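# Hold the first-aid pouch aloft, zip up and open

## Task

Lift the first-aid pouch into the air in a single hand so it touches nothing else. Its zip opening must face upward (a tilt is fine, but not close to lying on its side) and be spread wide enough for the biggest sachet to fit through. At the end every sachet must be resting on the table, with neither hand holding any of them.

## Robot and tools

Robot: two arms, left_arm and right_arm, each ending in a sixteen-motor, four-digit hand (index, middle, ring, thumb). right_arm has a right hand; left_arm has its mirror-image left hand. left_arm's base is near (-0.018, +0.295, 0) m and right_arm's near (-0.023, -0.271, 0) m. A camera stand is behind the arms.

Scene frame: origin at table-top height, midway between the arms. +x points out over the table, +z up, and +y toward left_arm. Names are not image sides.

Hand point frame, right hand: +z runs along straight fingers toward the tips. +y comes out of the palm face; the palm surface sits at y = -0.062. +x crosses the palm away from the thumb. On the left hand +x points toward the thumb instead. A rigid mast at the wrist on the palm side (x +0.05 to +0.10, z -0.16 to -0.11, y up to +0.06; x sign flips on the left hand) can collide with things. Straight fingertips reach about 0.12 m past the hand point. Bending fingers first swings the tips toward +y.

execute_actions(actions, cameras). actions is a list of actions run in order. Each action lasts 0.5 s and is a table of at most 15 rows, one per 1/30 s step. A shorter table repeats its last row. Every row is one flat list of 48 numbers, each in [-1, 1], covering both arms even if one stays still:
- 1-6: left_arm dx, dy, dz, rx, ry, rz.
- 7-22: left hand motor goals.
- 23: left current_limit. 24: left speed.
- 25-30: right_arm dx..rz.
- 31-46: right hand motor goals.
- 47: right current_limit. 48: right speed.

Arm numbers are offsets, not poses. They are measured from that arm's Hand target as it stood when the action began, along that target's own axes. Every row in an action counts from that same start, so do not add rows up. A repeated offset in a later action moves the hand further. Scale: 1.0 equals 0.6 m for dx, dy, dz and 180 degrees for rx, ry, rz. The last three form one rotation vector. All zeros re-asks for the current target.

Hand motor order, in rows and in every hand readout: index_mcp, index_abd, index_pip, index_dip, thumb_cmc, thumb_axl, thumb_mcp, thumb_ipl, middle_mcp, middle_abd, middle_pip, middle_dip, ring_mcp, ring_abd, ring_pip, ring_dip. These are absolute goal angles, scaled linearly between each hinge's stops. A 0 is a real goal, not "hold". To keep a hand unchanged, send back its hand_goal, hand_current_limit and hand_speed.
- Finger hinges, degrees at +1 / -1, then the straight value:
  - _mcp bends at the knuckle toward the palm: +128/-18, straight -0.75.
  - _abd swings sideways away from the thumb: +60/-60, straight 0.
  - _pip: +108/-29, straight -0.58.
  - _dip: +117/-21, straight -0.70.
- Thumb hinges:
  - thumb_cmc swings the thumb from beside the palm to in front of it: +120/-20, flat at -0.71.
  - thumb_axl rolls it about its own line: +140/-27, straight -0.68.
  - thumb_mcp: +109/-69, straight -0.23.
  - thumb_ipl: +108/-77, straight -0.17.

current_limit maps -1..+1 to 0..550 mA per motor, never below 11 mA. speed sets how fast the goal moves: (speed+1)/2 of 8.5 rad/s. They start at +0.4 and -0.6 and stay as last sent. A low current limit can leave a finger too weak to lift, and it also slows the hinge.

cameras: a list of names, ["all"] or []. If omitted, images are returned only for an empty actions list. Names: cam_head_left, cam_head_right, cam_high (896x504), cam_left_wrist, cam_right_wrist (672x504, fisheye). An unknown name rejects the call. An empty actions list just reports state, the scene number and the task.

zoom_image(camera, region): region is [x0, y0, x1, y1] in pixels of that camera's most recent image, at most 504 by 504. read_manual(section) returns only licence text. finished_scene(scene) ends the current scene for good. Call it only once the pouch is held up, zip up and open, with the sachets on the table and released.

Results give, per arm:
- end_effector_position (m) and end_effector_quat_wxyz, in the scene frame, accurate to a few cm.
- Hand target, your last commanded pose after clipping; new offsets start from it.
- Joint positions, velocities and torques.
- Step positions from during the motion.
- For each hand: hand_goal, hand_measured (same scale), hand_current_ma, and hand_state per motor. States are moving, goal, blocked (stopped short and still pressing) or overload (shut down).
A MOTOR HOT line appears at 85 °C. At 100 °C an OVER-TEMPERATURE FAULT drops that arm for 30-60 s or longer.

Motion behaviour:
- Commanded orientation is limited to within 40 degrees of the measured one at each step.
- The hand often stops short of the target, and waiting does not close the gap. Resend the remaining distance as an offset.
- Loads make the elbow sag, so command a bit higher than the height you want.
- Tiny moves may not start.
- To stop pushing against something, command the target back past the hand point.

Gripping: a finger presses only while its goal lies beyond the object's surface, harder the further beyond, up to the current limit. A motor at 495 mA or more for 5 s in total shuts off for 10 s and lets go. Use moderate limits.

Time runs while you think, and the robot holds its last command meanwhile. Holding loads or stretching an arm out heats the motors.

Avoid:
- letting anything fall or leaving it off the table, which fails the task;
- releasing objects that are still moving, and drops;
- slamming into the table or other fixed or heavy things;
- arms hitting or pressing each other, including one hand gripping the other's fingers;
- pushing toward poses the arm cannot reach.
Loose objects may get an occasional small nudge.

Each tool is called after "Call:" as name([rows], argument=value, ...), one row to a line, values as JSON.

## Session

Task done in practice. Now scene 2.

Call:
execute_actions(actions=[])

Call:
zoom_image(camera="cam_high", region=[380, 110, 750, 450])

Call:
zoom_image(camera="cam_head_left", region=[250, 190, 700, 490])

Scene clock: 0.00 s.
left_arm: end_effector_position=(+0.6074, +0.6060, +0.2527) hand_goal=(-0.754, +0.000, -0.576, -0.696, -0.714, -0.678, -0.226, -0.168, -0.754, +0.000, -0.576, -0.696, -0.754, +0.000, -0.576, -0.696) hand_measured=(-0.754, +0.000, -0.576, -0.696, -0.714, -0.678, -0.226, -0.168, -0.754, +0.000, -0.576, -0.696, -0.754, +0.000, -0.576, -0.696) hand_current_ma=(+0, +0, +0, +0, +0, +0, +0, +0, +0, +0, +0, +0, +0, +0, +0, +0) hand_state=(goal, goal, goal, goal, goal, goal, goal, goal, goal, goal, goal, goal, overload, goal, goal, goal) hand_current_limit=0.40 hand_speed=-0.60 end_effector_quat_wxyz=(+0.327, -0.091, +0.936, +0.090) | right_arm: end_effector_position=(+0.2767, +0.0578, +0.3051) hand_goal=(-0.754, +0.000, -0.576, -0.696, -0.714, -0.678, -0.226, -0.168, -0.754, +0.000, -0.576, -0.696, -0.754, +0.000, -0.576, -0.696) hand_measured=(-0.754, +0.000, -0.576, -0.696, -0.714, -0.678, -0.226, -0.168, -0.754, +0.000, -0.576, -0.696, -0.754, +0.000, -0.576, -0.696) hand_current_ma=(+0, +0, +0, +0, +0, +0, +0, +0, +0, +0, +0, +0, +0, +0, +0, +0) hand_state=(goal, goal, goal, goal, goal, goal, goal, goal, goal, goal, goal, goal, goal, goal, goal, goal) hand_current_limit=0.40 hand_speed=-0.60 end_effector_quat_wxyz=(+0.259, +0.720, +0.639, +0.080)
Joint positions: left_arm=[0.332 1.772 1.668 -0.775 -0.021 -1.426] | right_arm=[1.197 1.485 1.401 -1.6 0.538 1.362]
Joint velocities: within noise
Joint torques (N m): no reading
Heat: left arm: hottest elbow 36 °C; right arm: hottest elbow 47 °C.
Hand target: left_arm +0.6154, +0.6096, +0.2793; +0.351, -0.089, +0.927, +0.099 | right_arm +0.2788, +0.0617, +0.3133; +0.259, +0.719, +0.639, +0.087

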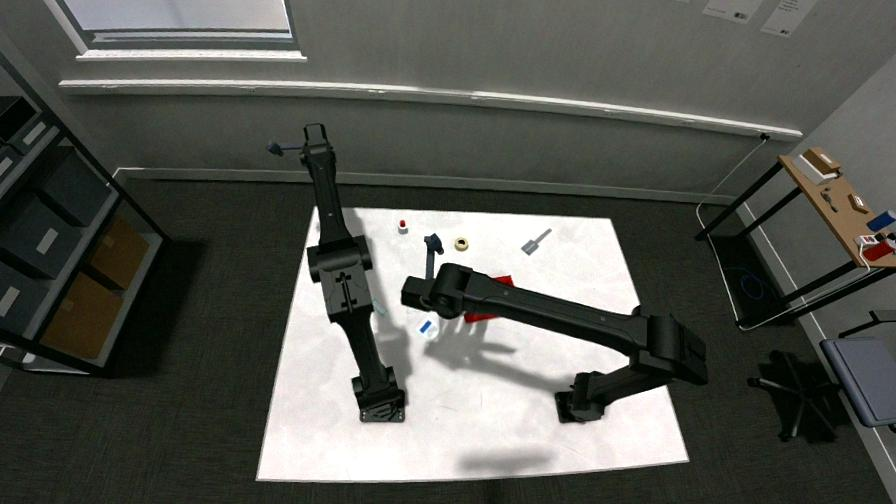

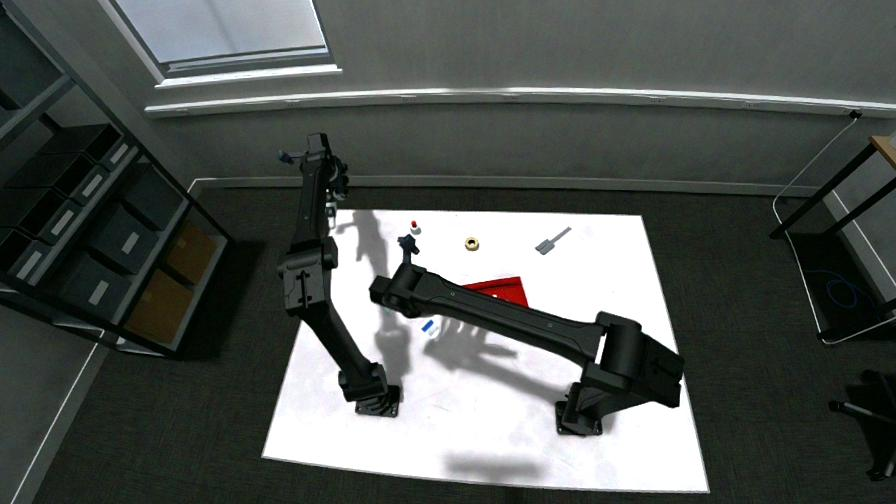

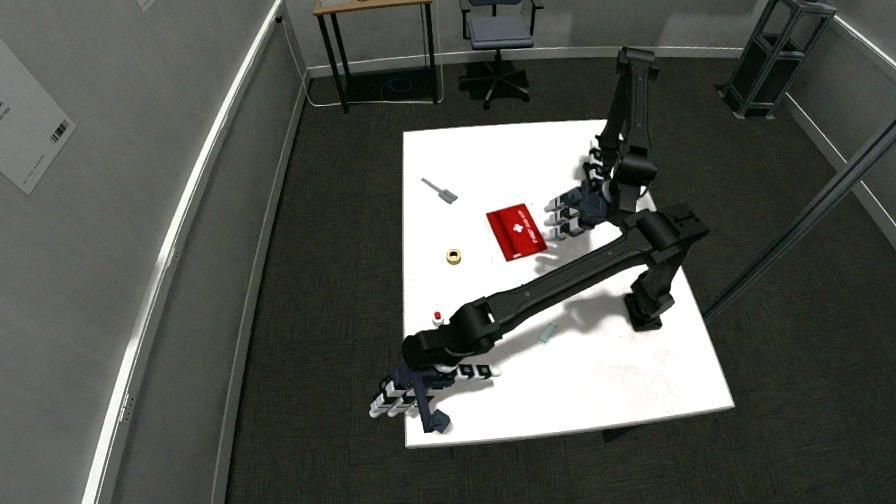

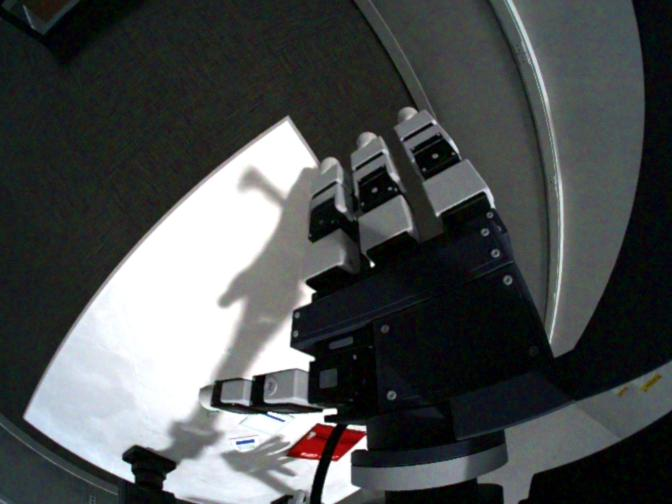

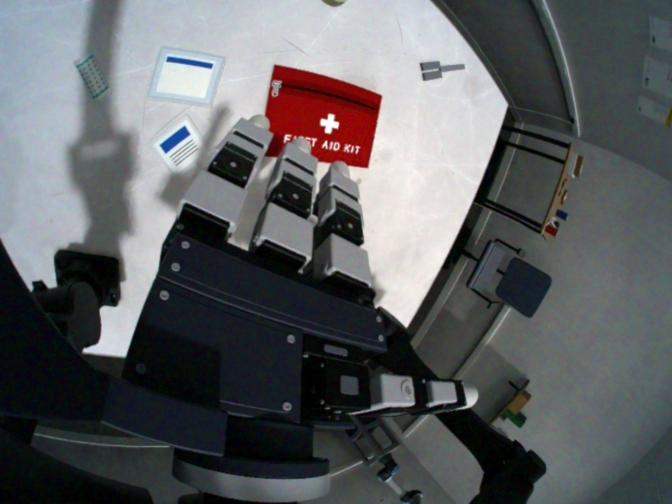

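Scaled by 1.362 from the camera's 896x504 image, which has a finer 1280x720 frame.

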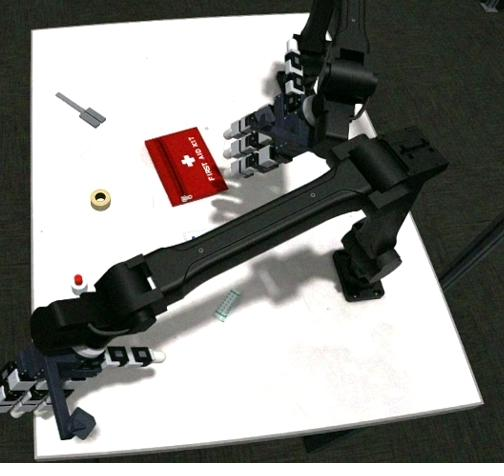

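Scaled by 1.120 from the camera's 896x504 image, which has a finer 1280x720 frame.

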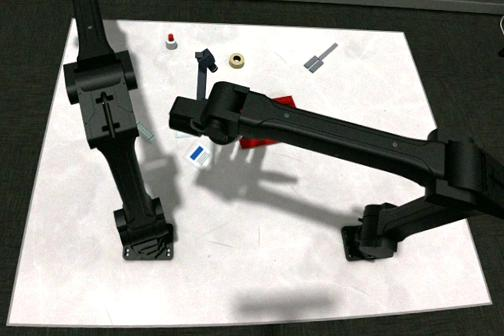

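Call:
execute_actions([
  [[0,0,0,0,0,0,-0.754,0,-0.576,-0.696,-0.714,-0.678,-0.226,-0.168,-0.754,0,-0.576,-0.696,-0.754,0,-0.576,-0.696,0.4,-0.6,-0.048,0,0.083,-0.0211,-0.013,0.0758,-0.754,0,-0.576,-0.696,-0.714,-0.678,-0.226,-0.168,-0.754,0,-0.576,-0.696,-0.754,0,-0.576,-0.696,0.4,-0.6]],
  [[0,0,0,0,0,0,-0.754,0,-0.576,-0.696,-0.714,-0.678,-0.226,-0.168,-0.754,0,-0.576,-0.696,-0.754,0,-0.576,-0.696,0.4,-0.6,-0.048,0,0.083,-0.0211,-0.013,0.0758,-0.754,0,-0.576,-0.696,-0.714,-0.678,-0.226,-0.168,-0.754,0,-0.576,-0.696,-0.754,0,-0.576,-0.696,0.4,-0.6]],
  [[0,0,0,0,0,0,-0.754,0,-0.576,-0.696,-0.714,-0.678,-0.226,-0.168,-0.754,0,-0.576,-0.696,-0.754,0,-0.576,-0.696,0.4,-0.6,0,0,0,0,0,0,-0.754,0,-0.576,-0.696,-0.714,-0.678,-0.226,-0.168,-0.754,0,-0.576,-0.696,-0.754,0,-0.576,-0.696,0.4,-0.6]],
], cameras=["cam_right_wrist","cam_high","cam_head_left"])

Call:
zoom_image(camera="cam_right_wrist", region=[60, 0, 460, 260])

Scene clock: 133.27 s.
left_arm: end_effector_position=(+0.6074, +0.6060, +0.2527) hand_goal=(-0.754, +0.000, -0.576, -0.696, -0.714, -0.678, -0.226, -0.168, -0.754, +0.000, -0.576, -0.696, -0.754, +0.000, -0.576, -0.696) hand_measured=(-0.754, +0.000, -0.576, -0.696, -0.714, -0.678, -0.224, -0.168, -0.754, +0.000, -0.576, -0.696, -0.754, +0.000, -0.576, -0.696) hand_current_ma=(+0, +0, +0, +0, +0, +0, +0, +0, +0, +0, +0, +0, +0, +0, +0, +0) hand_state=(goal, goal, goal, goal, goal, goal, goal, goal, goal, goal, goal, goal, overload, goal, goal, goal) hand_current_limit=0.40 hand_speed=-0.60 end_effector_quat_wxyz=(+0.327, -0.091, +0.936, +0.090) | right_arm: end_effector_position=(+0.3076, -0.0173, +0.2457) hand_goal=(-0.754, +0.000, -0.576, -0.696, -0.714, -0.678, -0.226, -0.168, -0.754, +0.000, -0.576, -0.696, -0.754, +0.000, -0.576, -0.696) hand_measured=(-0.758, +0.000, -0.576, -0.696, -0.718, -0.678, -0.224, -0.168, -0.758, +0.000, -0.576, -0.696, -0.758, +0.000, -0.576, -0.696) hand_current_ma=(-12, +0, -2, +0, -16, +2, +8, +1, -12, +0, -2, +0, -13, +0, -2, +0) hand_state=(goal, goal, goal, goal, goal, goal, goal, goal, goal, goal, goal, goal, goal, goal, goal, goal) hand_current_limit=0.40 hand_speed=-0.60 end_effector_quat_wxyz=(+0.295, +0.833, +0.439, +0.160)
Joint positions: left_arm=[0.332 1.772 1.668 -0.775 -0.021 -1.426] | right_arm=[1.067 1.496 1.197 -1.353 0.68 1.712]
Joint torques (N m): left_arm=[-0.38 -17.38 12.01 1.46 -0.07 -0.02] | right_arm=[-0.73 -9.93 6.48 0.21 1.22 0.04]
Heat: left arm: hottest elbow 62 °C; right arm: hottest elbow 59 °C.
Hand target: left_arm +0.6154, +0.6096, +0.2793; +0.351, -0.089, +0.927, +0.099 | right_arm +0.3104, -0.0208, +0.2398; +0.303, +0.834, +0.434, +0.158
Off the commanded pose: left_arm 0.028 m, 3 deg | right_arm 0.007 m, 1 deg.
Step readings (end_effector_position of left_arm | right_arm):
0: (+0.6074, +0.6060, +0.2527) | (+0.2767, +0.0578, +0.3051)
1: (+0.6074, +0.6060, +0.2527) | (+0.2767, +0.0578, +0.3051)
2: (+0.6074, +0.6060, +0.2527) | (+0.2773, +0.0574, +0.3055)
4: (+0.6074, +0.6060, +0.2527) | (+0.2815, +0.0538, +0.3035)
8: (+0.6074, +0.6060, +0.2527) | (+0.2870, +0.0376, +0.2872)
15: (+0.6074, +0.6060, +0.2527) | (+0.2931, +0.0246, +0.2824)
16: (+0.6074, +0.6060, +0.2527) | (+0.2932, +0.0250, +0.2820)
17: (+0.6074, +0.6060, +0.2527) | (+0.2948, +0.0240, +0.2809)
19: (+0.6074, +0.6060, +0.2527) | (+0.2976, +0.0173, +0.2743)
23: (+0.6074, +0.6060, +0.2527) | (+0.3013, -0.0054, +0.2539)
30: (+0.6074, +0.6060, +0.2527) | (+0.3081, -0.0171, +0.2460)
31: (+0.6074, +0.6060, +0.2527) | (+0.3082, -0.0168, +0.2457)
32: (+0.6074, +0.6060, +0.2527) | (+0.3083, -0.0167, +0.2458)
34: (+0.6074, +0.6060, +0.2527) | (+0.3080, -0.0170, +0.2458)
38: (+0.6074, +0.6060, +0.2527) | (+0.3078, -0.0172, +0.2457)
45: (+0.6074, +0.6060, +0.2527) | (+0.3076, -0.0173, +0.2457)
Images, in order (width x height): cam_head_left 896x504, cam_high 896x504, cam_right_wrist 672x504.

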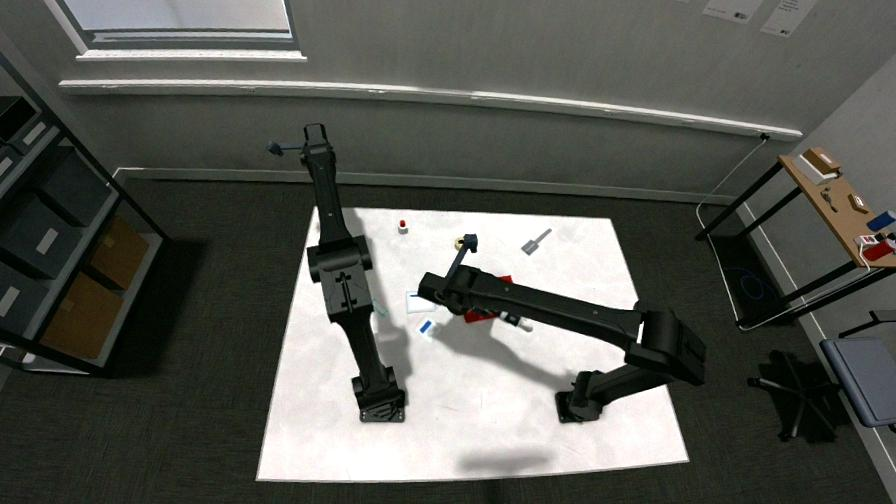

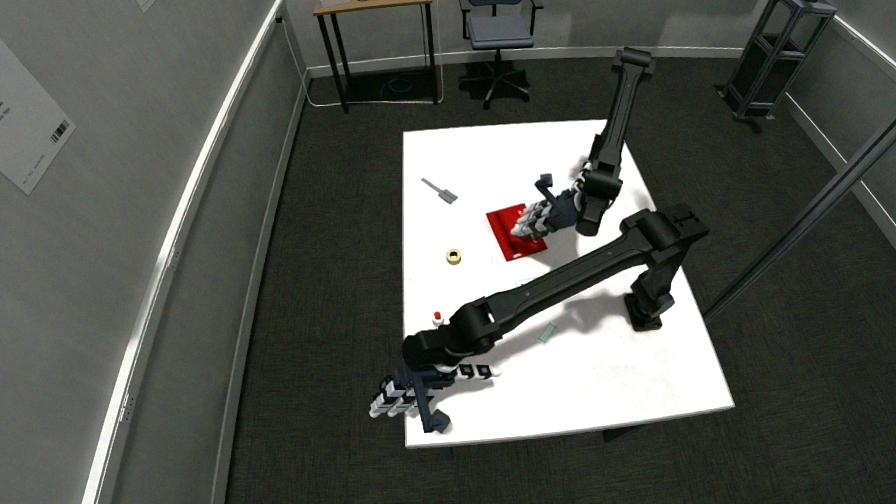

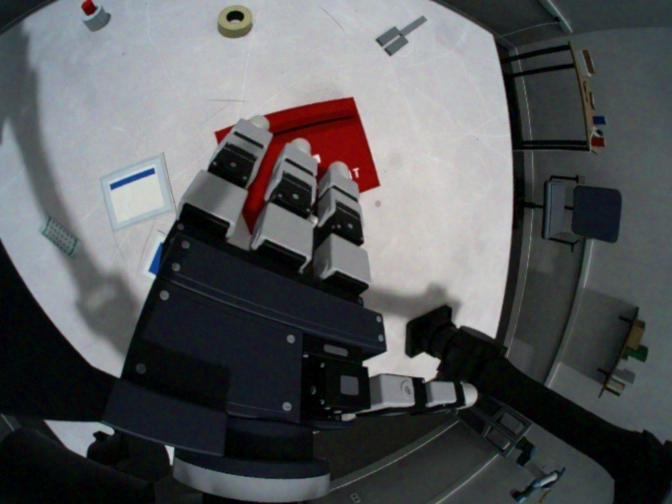

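Scaled by 1.260 from the camera's 672x504 image, which has a finer 960x720 frame.

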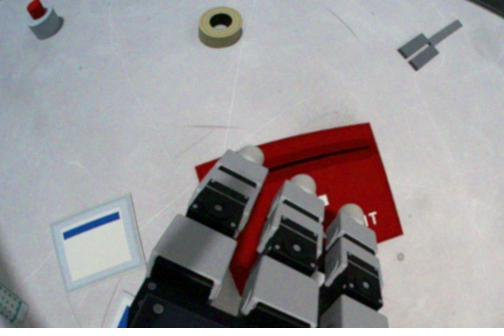

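Call:
execute_actions([
  [[0,0,0,0,0,0,-0.754,0,-0.576,-0.696,-0.714,-0.678,-0.226,-0.168,-0.754,0,-0.576,-0.696,-0.754,0,0.87,0.8,0.4,-0.6,-0.0593,-0.035,0.0685,0,0,0,-0.754,0,-0.576,-0.696,-0.714,-0.678,-0.226,-0.168,-0.754,0,-0.576,-0.696,-0.754,0,-0.576,-0.696,0.4,-0.6]],
  [[0,0,0,0,0,0,-0.754,0,-0.576,-0.696,-0.714,-0.678,-0.226,-0.168,-0.754,0,-0.576,-0.696,-0.754,0,0.87,0.8,0.4,-0.6,0,0,0,0,0,0,-0.754,0,-0.576,-0.696,-0.714,-0.678,-0.226,-0.168,-0.754,0,-0.576,-0.696,-0.754,0,-0.576,-0.696,0.4,-0.6]],
], cameras=["cam_right_wrist"])

Call:
zoom_image(camera="cam_right_wrist", region=[60, 0, 460, 260])

Scene clock: 218.80 s.
left_arm: end_effector_position=(+0.6074, +0.6060, +0.2527) hand_goal=(-0.754, +0.000, -0.576, -0.696, -0.714, -0.678, -0.226, -0.168, -0.754, +0.000, -0.576, -0.696, -0.754, +0.000, +0.870, +0.800) hand_measured=(-0.754, +0.000, -0.576, -0.696, -0.714, -0.678, -0.224, -0.168, -0.754, +0.000, -0.576, -0.696, -0.754, +0.000, +0.864, +0.798) hand_current_ma=(+0, +0, +0, +0, +0, +0, +0, +0, +0, +0, +0, +0, +0, +0, -1, +0) hand_state=(goal, goal, goal, goal, goal, goal, goal, goal, goal, goal, goal, goal, overload, goal, goal, goal) hand_current_limit=0.40 hand_speed=-0.60 end_effector_quat_wxyz=(+0.327, -0.091, +0.936, +0.090) | right_arm: end_effector_position=(+0.2953, -0.0491, +0.1922) hand_goal=(-0.754, +0.000, -0.576, -0.696, -0.714, -0.678, -0.226, -0.168, -0.754, +0.000, -0.576, -0.696, -0.754, +0.000, -0.576, -0.696) hand_measured=(-0.758, +0.000, -0.576, -0.696, -0.718, -0.678, -0.224, -0.168, -0.758, +0.000, -0.576, -0.696, -0.758, +0.000, -0.576, -0.696) hand_current_ma=(-14, +0, -2, +0, -17, +2, +9, +1, -15, +0, -2, +0, -16, +0, -2, +0) hand_state=(goal, goal, goal, goal, goal, goal, goal, goal, goal, goal, goal, goal, goal, goal, goal, goal) hand_current_limit=0.40 hand_speed=-0.60 end_effector_quat_wxyz=(+0.299, +0.834, +0.436, +0.155)
Joint positions: left_arm=[0.332 1.772 1.668 -0.775 -0.021 -1.426] | right_arm=[1.056 1.474 1.018 -1.207 0.683 1.712]
Joint torques (N m): left_arm=[-0.38 -17.38 11.97 1.44 -0.09 0] | right_arm=[-1.08 -10.99 5.87 0.18 1.12 -0.16]
Heat: left arm: hottest elbow 63 °C; right arm: hottest elbow 52 °C.
Hand target: left_arm +0.6154, +0.6096, +0.2793; +0.351, -0.089, +0.927, +0.099 | right_arm +0.2984, -0.0559, +0.1948; +0.303, +0.834, +0.434, +0.158
Off the commanded pose: left_arm 0.028 m, 3 deg | right_arm 0.008 m, 1 deg.
Step readings (end_effector_position of left_arm | right_arm):
0: (+0.6074, +0.6060, +0.2527) | (+0.3076, -0.0173, +0.2457)
1: (+0.6074, +0.6060, +0.2527) | (+0.3077, -0.0173, +0.2454)
2: (+0.6074, +0.6060, +0.2527) | (+0.3074, -0.0181, +0.2420)
4: (+0.6074, +0.6060, +0.2527) | (+0.3049, -0.0239, +0.2308)
8: (+0.6074, +0.6060, +0.2527) | (+0.2946, -0.0459, +0.2018)
15: (+0.6074, +0.6060, +0.2527) | (+0.2948, -0.0496, +0.1915)
16: (+0.6074, +0.6060, +0.2527) | (+0.2951, -0.0494, +0.1914)
17: (+0.6074, +0.6060, +0.2527) | (+0.2952, -0.0492, +0.1919)
19: (+0.6074, +0.6060, +0.2527) | (+0.2951, -0.0493, +0.1921)
23: (+0.6074, +0.6060, +0.2527) | (+0.2953, -0.0491, +0.1922)
30: (+0.6074, +0.6060, +0.2527) | (+0.2953, -0.0491, +0.1922)
Images, in order (width x height): cam_right_wrist 672x504.

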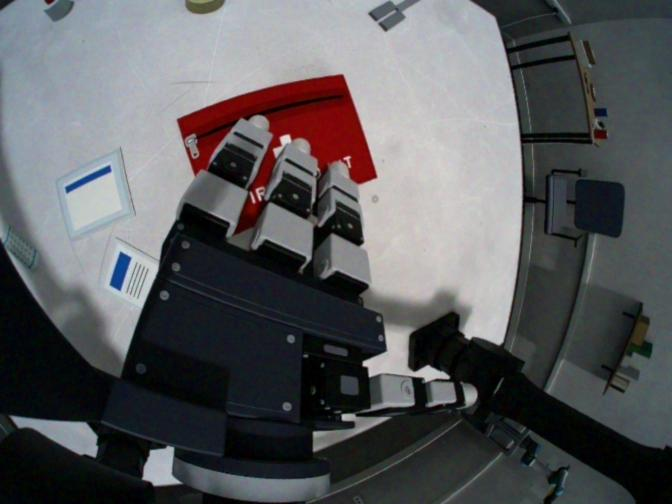

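Scaled by 1.260 from the camera's 672x504 image, which has a finer 960x720 frame.

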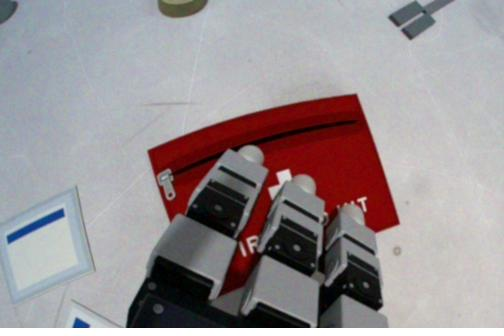

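Call:
execute_actions([
  [[0,0,0,0,0,0,-0.754,0,-0.576,-0.696,-0.714,-0.678,-0.226,-0.168,-0.754,0,-0.576,-0.696,-0.754,0,0.87,0.8,0.4,-0.6,0,-0.0322,0.0383,0,0,0,-0.754,0,-0.576,-0.696,-0.714,-0.678,-0.226,-0.168,-0.754,0,-0.576,-0.696,-0.754,0,-0.576,-0.696,0.4,-0.6]],
  [[0,0,0,0,0,0,-0.754,0,-0.576,-0.696,-0.714,-0.678,-0.226,-0.168,-0.754,0,-0.576,-0.696,-0.754,0,0.87,0.8,0.4,-0.6,0,0,0,0,0,0,-0.754,0,-0.576,-0.696,-0.714,-0.678,-0.226,-0.168,-0.754,0,-0.576,-0.696,-0.754,0,-0.576,-0.696,0.4,-0.6]],
], cameras=["cam_right_wrist"])

Scene clock: 247.17 s.
left_arm: end_effector_position=(+0.6074, +0.6060, +0.2527) hand_goal=(-0.754, +0.000, -0.576, -0.696, -0.714, -0.678, -0.226, -0.168, -0.754, +0.000, -0.576, -0.696, -0.754, +0.000, +0.870, +0.800) hand_measured=(-0.754, +0.000, -0.576, -0.696, -0.714, -0.678, -0.224, -0.168, -0.754, +0.000, -0.576, -0.696, -0.754, +0.000, +0.864, +0.798) hand_current_ma=(+0, +0, +0, +0, +0, +0, +0, +0, +0, +0, +0, +0, +0, +0, -1, +0) hand_state=(goal, goal, goal, goal, goal, goal, goal, goal, goal, goal, goal, goal, overload, goal, goal, goal) hand_current_limit=0.40 hand_speed=-0.60 end_effector_quat_wxyz=(+0.327, -0.091, +0.936, +0.090) | right_arm: end_effector_position=(+0.2945, -0.0505, +0.1722) hand_goal=(-0.754, +0.000, -0.576, -0.696, -0.714, -0.678, -0.226, -0.168, -0.754, +0.000, -0.576, -0.696, -0.754, +0.000, -0.576, -0.696) hand_measured=(-0.758, +0.000, -0.576, -0.696, -0.718, -0.678, -0.224, -0.168, -0.758, +0.000, -0.576, -0.696, -0.758, +0.000, -0.576, -0.696) hand_current_ma=(-14, +0, -2, +0, -18, +2, +9, +1, -15, +0, -2, +0, -16, +0, -2, +0) hand_state=(goal, goal, goal, goal, goal, goal, goal, goal, goal, goal, goal, goal, goal, goal, goal, goal) hand_current_limit=0.40 hand_speed=-0.60 end_effector_quat_wxyz=(+0.292, +0.837, +0.432, +0.165)
Joint positions: left_arm=[0.332 1.772 1.668 -0.775 -0.021 -1.426] | right_arm=[1.056 1.484 0.974 -1.126 0.683 1.712]
Joint torques (N m): left_arm=[-0.44 -17.38 11.97 1.43 -0.09 0] | right_arm=[-0.97 -8.41 5.65 0.2 1.1 -0.16]
Heat: left arm: hottest elbow 64 °C; right arm: hottest elbow 51 °C.
Hand target: left_arm +0.6154, +0.6096, +0.2793; +0.351, -0.089, +0.927, +0.099 | right_arm +0.2984, -0.0559, +0.1649; +0.303, +0.834, +0.434, +0.158
Off the commanded pose: left_arm 0.028 m, 3 deg | right_arm 0.010 m, 2 deg.
Step readings (end_effector_position of left_arm | right_arm):
0: (+0.6074, +0.6060, +0.2527) | (+0.2953, -0.0491, +0.1922)
1: (+0.6074, +0.6060, +0.2527) | (+0.2953, -0.0491, +0.1922)
2: (+0.6074, +0.6060, +0.2527) | (+0.2952, -0.0491, +0.1913)
4: (+0.6074, +0.6060, +0.2527) | (+0.2955, -0.0486, +0.1866)
8: (+0.6074, +0.6060, +0.2527) | (+0.2941, -0.0512, +0.1771)
15: (+0.6074, +0.6060, +0.2527) | (+0.2938, -0.0518, +0.1726)
16: (+0.6074, +0.6060, +0.2527) | (+0.2940, -0.0513, +0.1725)
17: (+0.6074, +0.6060, +0.2527) | (+0.2941, -0.0511, +0.1724)
19: (+0.6074, +0.6060, +0.2527) | (+0.2945, -0.0505, +0.1722)
23: (+0.6074, +0.6060, +0.2527) | (+0.2945, -0.0505, +0.1722)
30: (+0.6074, +0.6060, +0.2527) | (+0.2945, -0.0505, +0.1722)
Images, in order (width x height): cam_right_wrist 672x504.

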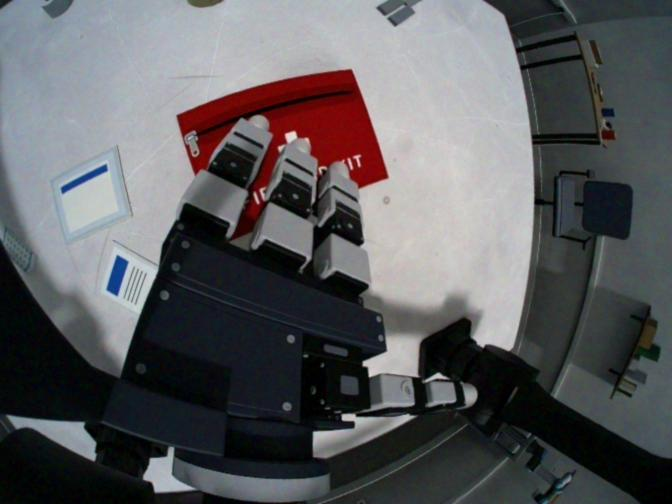

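Call:
execute_actions([
  [[0,0,0,0,0,0,-0.754,0,-0.576,-0.696,-0.714,-0.678,-0.226,-0.168,-0.754,0,-0.576,-0.696,-0.754,0,0.87,0.8,0.4,-0.6,0,-0.0214,0.0255,0,0,0,-0.754,0,-0.576,-0.696,-0.714,-0.678,-0.226,-0.168,-0.754,0,-0.576,-0.696,-0.754,0,-0.576,-0.696,0.4,-0.6]],
], cameras=["cam_right_wrist"])

Scene clock: 255.80 s.
left_arm: end_effector_position=(+0.6074, +0.6060, +0.2527) hand_goal=(-0.754, +0.000, -0.576, -0.696, -0.714, -0.678, -0.226, -0.168, -0.754, +0.000, -0.576, -0.696, -0.754, +0.000, +0.870, +0.800) hand_measured=(-0.754, +0.000, -0.576, -0.696, -0.714, -0.678, -0.224, -0.168, -0.754, +0.000, -0.576, -0.696, -0.754, +0.000, +0.864, +0.798) hand_current_ma=(+0, +0, +0, +0, +0, +0, +0, +0, +0, +0, +0, +0, +0, +0, -1, +0) hand_state=(goal, goal, goal, goal, goal, goal, goal, goal, goal, goal, goal, goal, overload, goal, goal, goal) hand_current_limit=0.40 hand_speed=-0.60 end_effector_quat_wxyz=(+0.327, -0.091, +0.936, +0.090) | right_arm: end_effector_position=(+0.2946, -0.0511, +0.1550) hand_goal=(-0.754, +0.000, -0.576, -0.696, -0.714, -0.678, -0.226, -0.168, -0.754, +0.000, -0.576, -0.696, -0.754, +0.000, -0.576, -0.696) hand_measured=(-0.752, +0.000, -0.574, -0.696, -0.718, -0.678, -0.224, -0.168, -0.758, +0.000, -0.576, -0.696, -0.756, +0.000, -0.576, -0.696) hand_current_ma=(+6, +2, +5, +0, -18, +2, +9, +1, -15, +0, -2, +0, -9, +0, -1, +0) hand_state=(goal, goal, goal, goal, goal, goal, goal, goal, goal, goal, goal, goal, goal, goal, goal, goal) hand_current_limit=0.40 hand_speed=-0.60 end_effector_quat_wxyz=(+0.296, +0.835, +0.433, +0.164)
Joint positions: left_arm=[0.332 1.772 1.668 -0.775 -0.021 -1.426] | right_arm=[1.056 1.513 0.95 -1.081 0.687 1.712]
Joint torques (N m): left_arm=[-0.44 -17.38 11.97 1.46 -0.09 0] | right_arm=[-0.97 -8.35 5.26 0.35 0.95 -0.16]
Heat: left arm: hottest elbow 64 °C; right arm: hottest elbow 51 °C.
Hand target: left_arm +0.6154, +0.6096, +0.2793; +0.351, -0.089, +0.927, +0.099 | right_arm +0.2984, -0.0559, +0.1449; +0.303, +0.834, +0.434, +0.158
Off the commanded pose: left_arm 0.028 m, 3 deg | right_arm 0.012 m, 1 deg.
Step readings (end_effector_position of left_arm | right_arm):
0: (+0.6074, +0.6060, +0.2527) | (+0.2945, -0.0505, +0.1722)
1: (+0.6074, +0.6060, +0.2527) | (+0.2945, -0.0505, +0.1721)
2: (+0.6074, +0.6060, +0.2527) | (+0.2943, -0.0508, +0.1717)
4: (+0.6074, +0.6060, +0.2527) | (+0.2943, -0.0508, +0.1683)
8: (+0.6074, +0.6060, +0.2527) | (+0.2939, -0.0515, +0.1585)
15: (+0.6074, +0.6060, +0.2527) | (+0.2946, -0.0511, +0.1550)
Images, in order (width x height): cam_right_wrist 672x504.

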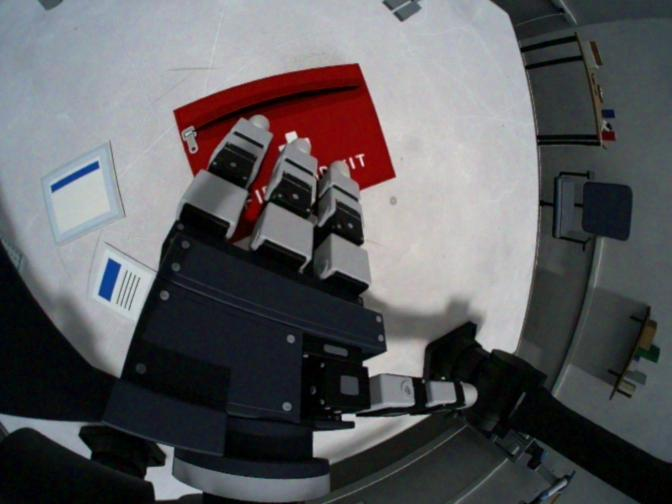

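Call:
execute_actions([
  [[0,0,0,0,0,0,-0.754,0,-0.576,-0.696,-0.714,-0.678,-0.226,-0.168,-0.754,0,-0.576,-0.696,-0.754,0,0.87,0.8,0.4,-0.6,0,-0.0161,0.0192,0,0,0,-0.754,0,-0.576,-0.696,-0.714,-0.678,-0.226,-0.168,-0.754,0,-0.576,-0.696,-0.754,0,-0.576,-0.696,0.4,-0.6]],
  [[0,0,0,0,0,0,-0.754,0,-0.576,-0.696,-0.714,-0.678,-0.226,-0.168,-0.754,0,-0.576,-0.696,-0.754,0,0.87,0.8,0.4,-0.6,0.0035,0.0063,0.0055,0,0.0357,-0.0426,-0.754,0,-0.576,-0.696,-0.714,-0.678,-0.226,-0.168,-0.754,0,-0.576,-0.696,-0.754,0,-0.576,-0.696,0.4,-0.6]],
], cameras=["cam_right_wrist"])

Scene clock: 279.50 s.
left_arm: end_effector_position=(+0.6074, +0.6060, +0.2527) hand_goal=(-0.754, +0.000, -0.576, -0.696, -0.714, -0.678, -0.226, -0.168, -0.754, +0.000, -0.576, -0.696, -0.754, +0.000, +0.870, +0.800) hand_measured=(-0.754, +0.000, -0.576, -0.696, -0.714, -0.678, -0.224, -0.168, -0.754, +0.000, -0.576, -0.696, -0.754, +0.000, +0.864, +0.798) hand_current_ma=(+0, +0, +0, +0, +0, +0, +0, +0, +0, +0, +0, +0, +0, +0, -1, +0) hand_state=(goal, goal, goal, goal, goal, goal, goal, goal, goal, goal, goal, goal, overload, goal, goal, goal) hand_current_limit=0.40 hand_speed=-0.60 end_effector_quat_wxyz=(+0.327, -0.091, +0.936, +0.090) | right_arm: end_effector_position=(+0.3038, -0.0501, +0.1478) hand_goal=(-0.754, +0.000, -0.576, -0.696, -0.714, -0.678, -0.226, -0.168, -0.754, +0.000, -0.576, -0.696, -0.754, +0.000, -0.576, -0.696) hand_measured=(-0.726, -0.002, -0.560, -0.688, -0.718, -0.678, -0.224, -0.168, -0.732, -0.004, -0.560, -0.690, -0.732, -0.004, -0.560, -0.690) hand_current_ma=(+121, -4, +61, +30, -18, +2, +9, +1, +94, -12, +61, +22, +97, -14, +60, +23) hand_state=(blocked, goal, goal, goal, goal, goal, goal, goal, blocked, goal, goal, goal, blocked, goal, goal, goal) hand_current_limit=0.40 hand_speed=-0.60 end_effector_quat_wxyz=(+0.297, +0.790, +0.498, +0.200)
Joint positions: left_arm=[0.332 1.772 1.668 -0.775 -0.021 -1.426] | right_arm=[1.056 1.449 0.833 -0.88 0.73 1.489]
Joint torques (N m): left_arm=[-0.44 -17.44 11.99 1.47 -0.09 -0.01] | right_arm=[-1.14 -7.94 4.48 0.69 -0.23 -0.22]
Heat: left arm: hottest elbow 64 °C; right arm: hottest elbow 50 °C.
Hand target: left_arm +0.6154, +0.6096, +0.2793; +0.351, -0.089, +0.927, +0.099 | right_arm +0.3037, -0.0570, +0.1298; +0.288, +0.793, +0.505, +0.184
Off the commanded pose: left_arm 0.028 m, 3 deg | right_arm 0.019 m, 2 deg.
Step readings (end_effector_position of left_arm | right_arm):
0: (+0.6074, +0.6060, +0.2527) | (+0.2946, -0.0511, +0.1550)
1: (+0.6074, +0.6060, +0.2527) | (+0.2947, -0.0509, +0.1549)
2: (+0.6074, +0.6060, +0.2527) | (+0.2947, -0.0509, +0.1543)
4: (+0.6074, +0.6060, +0.2527) | (+0.2951, -0.0509, +0.1531)
8: (+0.6074, +0.6060, +0.2527) | (+0.2959, -0.0508, +0.1510)
15: (+0.6074, +0.6060, +0.2527) | (+0.2963, -0.0507, +0.1505)
16: (+0.6074, +0.6060, +0.2527) | (+0.2963, -0.0507, +0.1501)
17: (+0.6074, +0.6060, +0.2527) | (+0.2973, -0.0505, +0.1494)
19: (+0.6074, +0.6060, +0.2527) | (+0.2996, -0.0511, +0.1478)
23: (+0.6074, +0.6060, +0.2527) | (+0.3005, -0.0531, +0.1477)
30: (+0.6074, +0.6060, +0.2527) | (+0.3024, -0.0519, +0.1475)
Images, in order (width x height): cam_right_wrist 672x504.

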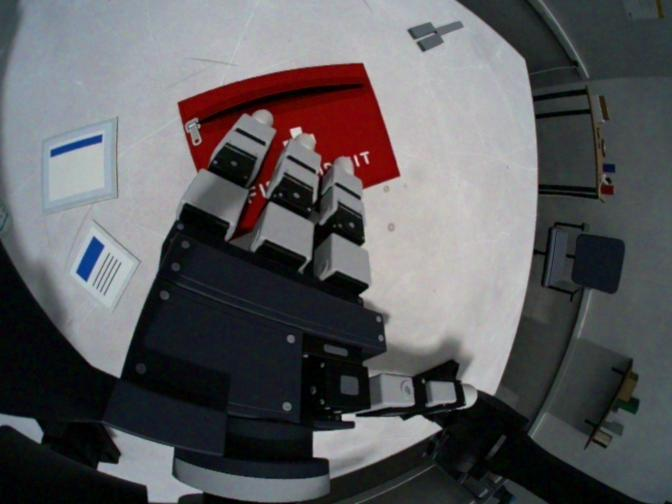

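Call:
execute_actions([
  [[0,0,0,0,0,0,-0.754,0,-0.576,-0.696,-0.714,-0.678,-0.226,-0.168,-0.754,0,-0.576,-0.696,-0.754,0,0.87,0.8,0.4,-0.6,0.0035,0.0106,0.0004,0,0.0357,-0.0426,-0.754,0,-0.576,-0.696,-0.714,-0.678,-0.226,-0.168,-0.754,0,-0.576,-0.696,-0.754,0,-0.576,-0.696,0.4,-0.6]],
  [[0,0,0,0,0,0,-0.754,0,-0.576,-0.696,-0.714,-0.678,-0.226,-0.168,-0.754,0,-0.576,-0.696,-0.754,0,0.87,0.8,0.4,-0.6,0.0035,0.0063,0.0055,0,0.0357,-0.0426,-0.754,0,-0.576,-0.696,-0.714,-0.678,-0.226,-0.168,-0.754,0,-0.576,-0.696,-0.754,0,-0.576,-0.696,0.4,-0.6]],
], cameras=["cam_right_wrist","cam_high"])

Scene clock: 290.57 s.
left_arm: end_effector_position=(+0.6074, +0.6060, +0.2527) hand_goal=(-0.754, +0.000, -0.576, -0.696, -0.714, -0.678, -0.226, -0.168, -0.754, +0.000, -0.576, -0.696, -0.754, +0.000, +0.870, +0.800) hand_measured=(-0.754, +0.000, -0.576, -0.696, -0.714, -0.678, -0.224, -0.168, -0.754, +0.000, -0.576, -0.696, -0.754, +0.000, +0.864, +0.798) hand_current_ma=(+0, +0, +0, +0, +0, +0, +0, +0, +0, +0, +0, +0, +0, +0, -1, +0) hand_state=(goal, goal, goal, goal, goal, goal, goal, goal, goal, goal, goal, goal, overload, goal, goal, goal) hand_current_limit=0.40 hand_speed=-0.60 end_effector_quat_wxyz=(+0.327, -0.091, +0.936, +0.090) | right_arm: end_effector_position=(+0.3151, -0.0495, +0.1501) hand_goal=(-0.754, +0.000, -0.576, -0.696, -0.714, -0.678, -0.226, -0.168, -0.754, +0.000, -0.576, -0.696, -0.754, +0.000, -0.576, -0.696) hand_measured=(-0.732, -0.002, -0.560, -0.688, -0.720, -0.678, -0.224, -0.168, -0.734, -0.004, -0.558, -0.690, -0.734, -0.006, -0.560, -0.690) hand_current_ma=(+94, -7, +61, +30, -18, +2, +9, +1, +83, -14, +68, +25, +83, -19, +64, +25) hand_state=(blocked, goal, goal, goal, goal, goal, goal, goal, goal, goal, goal, goal, goal, goal, goal, goal) hand_current_limit=0.40 hand_speed=-0.60 end_effector_quat_wxyz=(+0.259, +0.694, +0.626, +0.244)
Joint positions: left_arm=[0.332 1.772 1.668 -0.775 -0.021 -1.426] | right_arm=[1.002 1.248 0.637 -0.574 0.633 0.992]
Joint torques (N m): left_arm=[-0.44 -17.44 12 1.46 -0.09 0] | right_arm=[-1.2 -5.77 4.94 0.94 -0.08 -0.22]
Heat: left arm: hottest elbow 64 °C; right arm: hottest elbow 50 °C.
Hand target: left_arm +0.6154, +0.6096, +0.2793; +0.351, -0.089, +0.927, +0.099 | right_arm +0.3146, -0.0565, +0.1336; +0.252, +0.693, +0.635, +0.231
Off the commanded pose: left_arm 0.028 m, 3 deg | right_arm 0.018 m, 2 deg.
Step readings (end_effector_position of left_arm | right_arm):
0: (+0.6074, +0.6060, +0.2527) | (+0.3038, -0.0501, +0.1478)
1: (+0.6074, +0.6060, +0.2527) | (+0.3037, -0.0502, +0.1477)
2: (+0.6074, +0.6060, +0.2527) | (+0.3042, -0.0498, +0.1472)
4: (+0.6074, +0.6060, +0.2527) | (+0.3050, -0.0512, +0.1473)
8: (+0.6074, +0.6060, +0.2527) | (+0.3046, -0.0541, +0.1482)
15: (+0.6074, +0.6060, +0.2527) | (+0.3075, -0.0518, +0.1486)
16: (+0.6074, +0.6060, +0.2527) | (+0.3079, -0.0517, +0.1486)
17: (+0.6074, +0.6060, +0.2527) | (+0.3085, -0.0511, +0.1479)
19: (+0.6074, +0.6060, +0.2527) | (+0.3101, -0.0522, +0.1480)
23: (+0.6074, +0.6060, +0.2527) | (+0.3107, -0.0541, +0.1489)
30: (+0.6074, +0.6060, +0.2527) | (+0.3139, -0.0514, +0.1496)
Images, in order (width x height): cam_high 896x504, cam_right_wrist 672x504.

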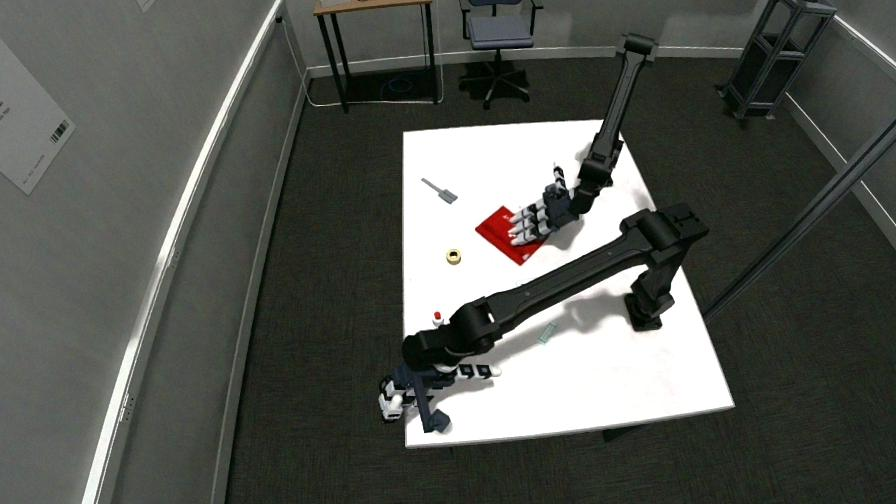

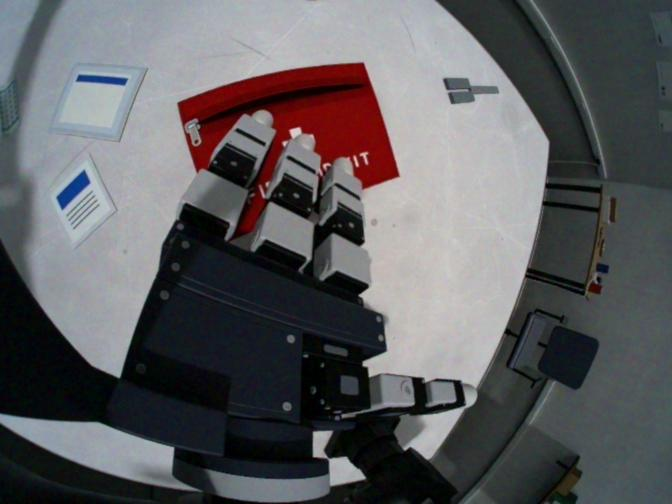

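Call:
execute_actions([
  [[0,0,0,0,0,0,-0.754,0,-0.576,-0.696,-0.714,-0.678,-0.226,-0.168,-0.754,0,-0.576,-0.696,-0.754,0,0.87,0.8,0.4,-0.6,0.0035,0.0063,0.0055,0,0.0428,-0.0511,-0.754,0,-0.576,-0.696,-0.714,-0.678,-0.226,-0.168,-0.754,0,-0.576,-0.696,-0.754,0,-0.576,-0.696,0.4,-0.6]],
  [[0,0,0,0,0,0,-0.754,0,-0.576,-0.696,-0.714,-0.678,-0.226,-0.168,-0.754,0,-0.576,-0.696,-0.754,0,0.87,0.8,0.4,-0.6,0,0.0,0.0,0,0,0,-0.754,0,-0.576,-0.696,-0.714,-0.678,-0.226,-0.168,-0.754,0,-0.576,-0.696,-0.754,0,-0.576,-0.696,0.4,-0.6]],
], cameras=["cam_right_wrist"])

Scene clock: 301.07 s.
left_arm: end_effector_position=(+0.6074, +0.6060, +0.2527) hand_goal=(-0.754, +0.000, -0.576, -0.696, -0.714, -0.678, -0.226, -0.168, -0.754, +0.000, -0.576, -0.696, -0.754, +0.000, +0.870, +0.800) hand_measured=(-0.754, +0.000, -0.576, -0.696, -0.714, -0.678, -0.224, -0.168, -0.754, +0.000, -0.576, -0.696, -0.754, +0.000, +0.864, +0.798) hand_current_ma=(+0, +0, +0, +0, +0, +0, +0, +0, +0, +0, +0, +0, +0, +0, -1, +0) hand_state=(goal, goal, goal, goal, goal, goal, goal, goal, goal, goal, goal, goal, overload, goal, goal, goal) hand_current_limit=0.40 hand_speed=-0.60 end_effector_quat_wxyz=(+0.327, -0.091, +0.936, +0.090) | right_arm: end_effector_position=(+0.3221, -0.0474, +0.1514) hand_goal=(-0.754, +0.000, -0.576, -0.696, -0.714, -0.678, -0.226, -0.168, -0.754, +0.000, -0.576, -0.696, -0.754, +0.000, -0.576, -0.696) hand_measured=(-0.732, -0.002, -0.560, -0.688, -0.720, -0.678, -0.224, -0.168, -0.736, -0.002, -0.560, -0.690, -0.734, -0.006, -0.562, -0.688) hand_current_ma=(+89, -3, +61, +32, -18, +2, +9, +1, +77, -7, +66, +25, +80, -16, +53, +26) hand_state=(blocked, goal, goal, goal, goal, goal, goal, goal, goal, goal, goal, goal, goal, goal, goal, goal) hand_current_limit=0.40 hand_speed=-0.60 end_effector_quat_wxyz=(+0.232, +0.625, +0.694, +0.271)
Joint positions: left_arm=[0.332 1.772 1.668 -0.775 -0.021 -1.426] | right_arm=[0.927 1.137 0.539 -0.422 0.505 0.692]
Joint torques (N m): left_arm=[-0.38 -17.44 11.99 1.46 -0.09 0] | right_arm=[-1.2 -4.31 5.14 1.1 -0.14 -0.22]
Heat: left arm: hottest elbow 64 °C; right arm: hottest elbow 49 °C.
Hand target: left_arm +0.6154, +0.6096, +0.2793; +0.351, -0.089, +0.927, +0.099 | right_arm +0.3197, -0.0548, +0.1335; +0.226, +0.623, +0.704, +0.256
Off the commanded pose: left_arm 0.028 m, 3 deg | right_arm 0.019 m, 2 deg.
Step readings (end_effector_position of left_arm | right_arm):
0: (+0.6074, +0.6060, +0.2527) | (+0.3151, -0.0495, +0.1501)
1: (+0.6074, +0.6060, +0.2527) | (+0.3150, -0.0492, +0.1497)
2: (+0.6074, +0.6060, +0.2527) | (+0.3156, -0.0485, +0.1490)
4: (+0.6074, +0.6060, +0.2527) | (+0.3174, -0.0491, +0.1492)
8: (+0.6074, +0.6060, +0.2527) | (+0.3178, -0.0520, +0.1503)
15: (+0.6074, +0.6060, +0.2527) | (+0.3210, -0.0500, +0.1508)
16: (+0.6074, +0.6060, +0.2527) | (+0.3212, -0.0496, +0.1509)
17: (+0.6074, +0.6060, +0.2527) | (+0.3215, -0.0492, +0.1511)
19: (+0.6074, +0.6060, +0.2527) | (+0.3216, -0.0490, +0.1510)
23: (+0.6074, +0.6060, +0.2527) | (+0.3220, -0.0482, +0.1514)
30: (+0.6074, +0.6060, +0.2527) | (+0.3221, -0.0477, +0.1515)
Images, in order (width x height): cam_right_wrist 672x504.

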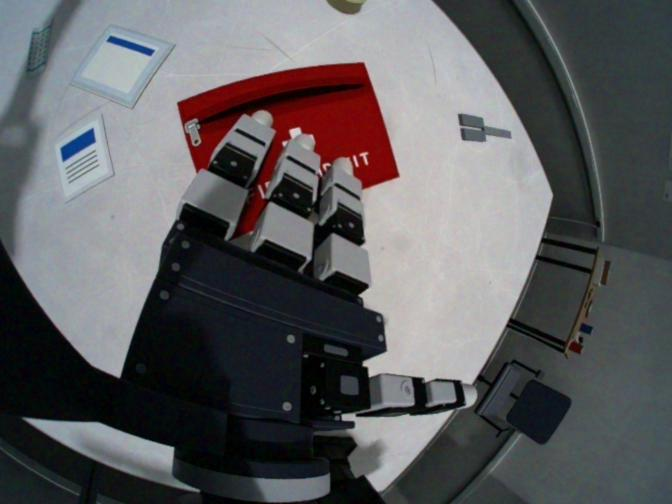

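Call:
execute_actions([
  [[0.078,-0.115,-0.1,0.052,0.108,0.082,-0.754,0,-0.576,-0.696,-0.714,-0.678,-0.226,-0.168,-0.754,0,-0.576,-0.696,-0.754,0,0.87,0.8,0.4,-0.6,0,0,-0.2,0,0,0,-0.754,0,-0.576,-0.696,-0.714,-0.678,-0.226,-0.168,-0.754,0,-0.576,-0.696,-0.754,0,-0.576,-0.696,0.4,-0.6]],
  [[0.066,-0.152,-0.054,0.052,0.108,0.082,-0.343,0,0.372,-0.551,0.571,-0.678,-0.114,-0.168,-0.343,0,0.372,-0.551,-0.754,0,0.87,0.8,0.4,-0.6,0,0,0,0,0,0,-0.754,0,-0.576,-0.696,-0.714,-0.678,-0.226,-0.168,-0.754,0,-0.576,-0.696,-0.754,0,0.87,0.8,0.4,-0.6]],
], cameras=["cam_right_wrist","cam_head_left"])

Scene clock: 393.53 s.
left_arm: end_effector_position=(+0.4930, +0.4290, +0.2701) hand_goal=(-0.344, +0.000, +0.372, -0.552, +0.570, -0.678, -0.114, -0.168, -0.344, +0.000, +0.372, -0.552, -0.754, +0.000, +0.870, +0.800) hand_measured=(-0.356, +0.000, +0.362, -0.556, +0.568, -0.678, -0.112, -0.168, -0.356, +0.000, +0.364, -0.556, -0.756, +0.000, +0.864, +0.798) hand_current_ma=(-5, +0, -2, +0, +0, +0, +0, +0, -4, +0, -2, -1, +0, +0, -1, +0) hand_state=(goal, goal, goal, goal, goal, goal, goal, goal, goal, goal, goal, goal, overload, goal, goal, goal) hand_current_limit=0.40 hand_speed=-0.60 end_effector_quat_wxyz=(-0.016, +0.173, +0.985, -0.006) | right_arm: end_effector_position=(+0.2392, -0.0814, +0.1984) hand_goal=(-0.754, +0.000, -0.576, -0.696, -0.714, -0.678, -0.226, -0.168, -0.754, +0.000, -0.576, -0.696, -0.754, +0.000, +0.870, +0.800) hand_measured=(-0.758, +0.000, -0.574, -0.694, -0.720, -0.678, -0.224, -0.168, -0.758, -0.002, -0.574, -0.694, -0.758, -0.002, +0.864, +0.798) hand_current_ma=(-12, +0, +3, +8, -18, +2, +12, +1, -13, -5, +4, +7, -16, -7, -22, -8) hand_state=(goal, goal, goal, goal, goal, goal, goal, goal, goal, goal, goal, goal, goal, goal, goal, goal) hand_current_limit=0.40 hand_speed=-0.60 end_effector_quat_wxyz=(+0.229, +0.623, +0.710, +0.233)
Joint positions: left_arm=[0.095 1.687 1.739 -1.657 0.003 -1.13] | right_arm=[1.142 0.844 0.558 -0.933 0.578 0.922]
Joint torques (N m): left_arm=[0.03 -13.63 12.57 -0.92 -0.2 0.07] | right_arm=[1.14 -0.73 12.46 -0.02 1.12 0.04]
Heat: left arm: hottest elbow 65 °C; right arm: hottest elbow 49 °C.
Hand target: left_arm +0.5044, +0.4348, +0.2893; +0.001, +0.174, +0.985, +0.001 | right_arm +0.2432, -0.0642, +0.2254; +0.226, +0.623, +0.704, +0.256
Off the commanded pose: left_arm 0.023 m, 2 deg | right_arm 0.032 m, 3 deg.
Step readings (end_effector_position of left_arm | right_arm):
0: (+0.6074, +0.6060, +0.2527) | (+0.3221, -0.0474, +0.1514)
1: (+0.6072, +0.6059, +0.2526) | (+0.3220, -0.0478, +0.1517)
2: (+0.6051, +0.6028, +0.2509) | (+0.3205, -0.0488, +0.1527)
4: (+0.5884, +0.5911, +0.2468) | (+0.3094, -0.0551, +0.1622)
8: (+0.5604, +0.5590, +0.2498) | (+0.2792, -0.0625, +0.1932)
15: (+0.5489, +0.5184, +0.2574) | (+0.2467, -0.0742, +0.1968)
16: (+0.5478, +0.5165, +0.2567) | (+0.2442, -0.0757, +0.1949)
17: (+0.5440, +0.5125, +0.2559) | (+0.2428, -0.0767, +0.1943)
19: (+0.5259, +0.4985, +0.2531) | (+0.2408, -0.0789, +0.1937)
23: (+0.4962, +0.4651, +0.2509) | (+0.2399, -0.0798, +0.1965)
30: (+0.4931, +0.4289, +0.2681) | (+0.2394, -0.0804, +0.1988)
Images, in order (width x height): cam_head_left 896x504, cam_right_wrist 672x504.

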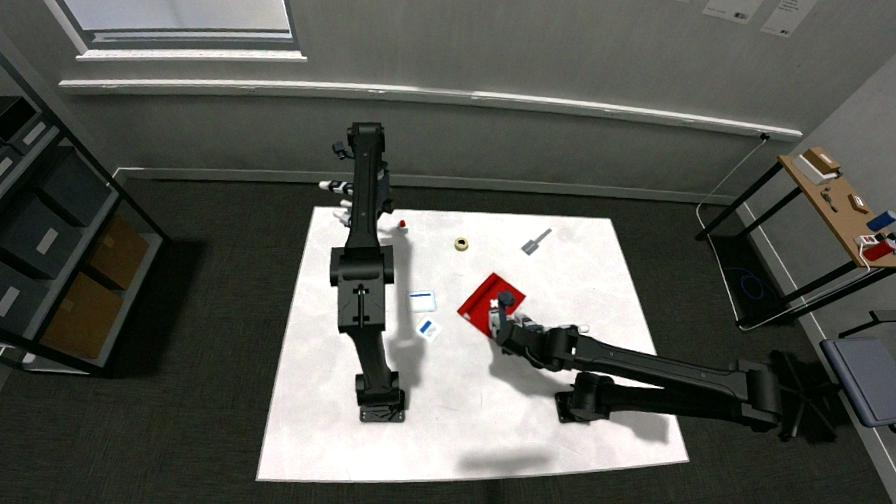

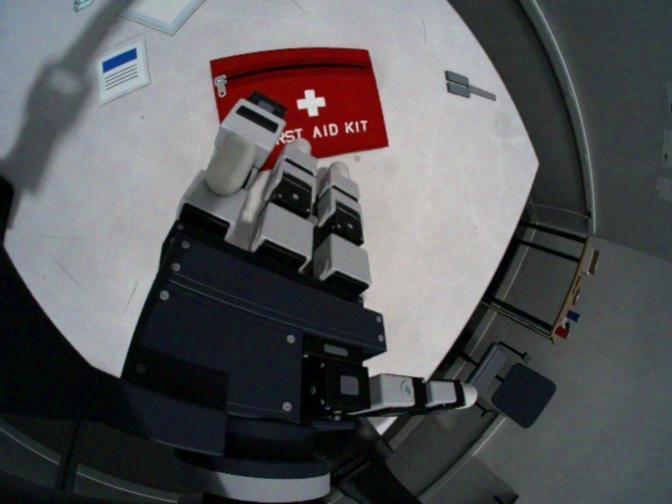

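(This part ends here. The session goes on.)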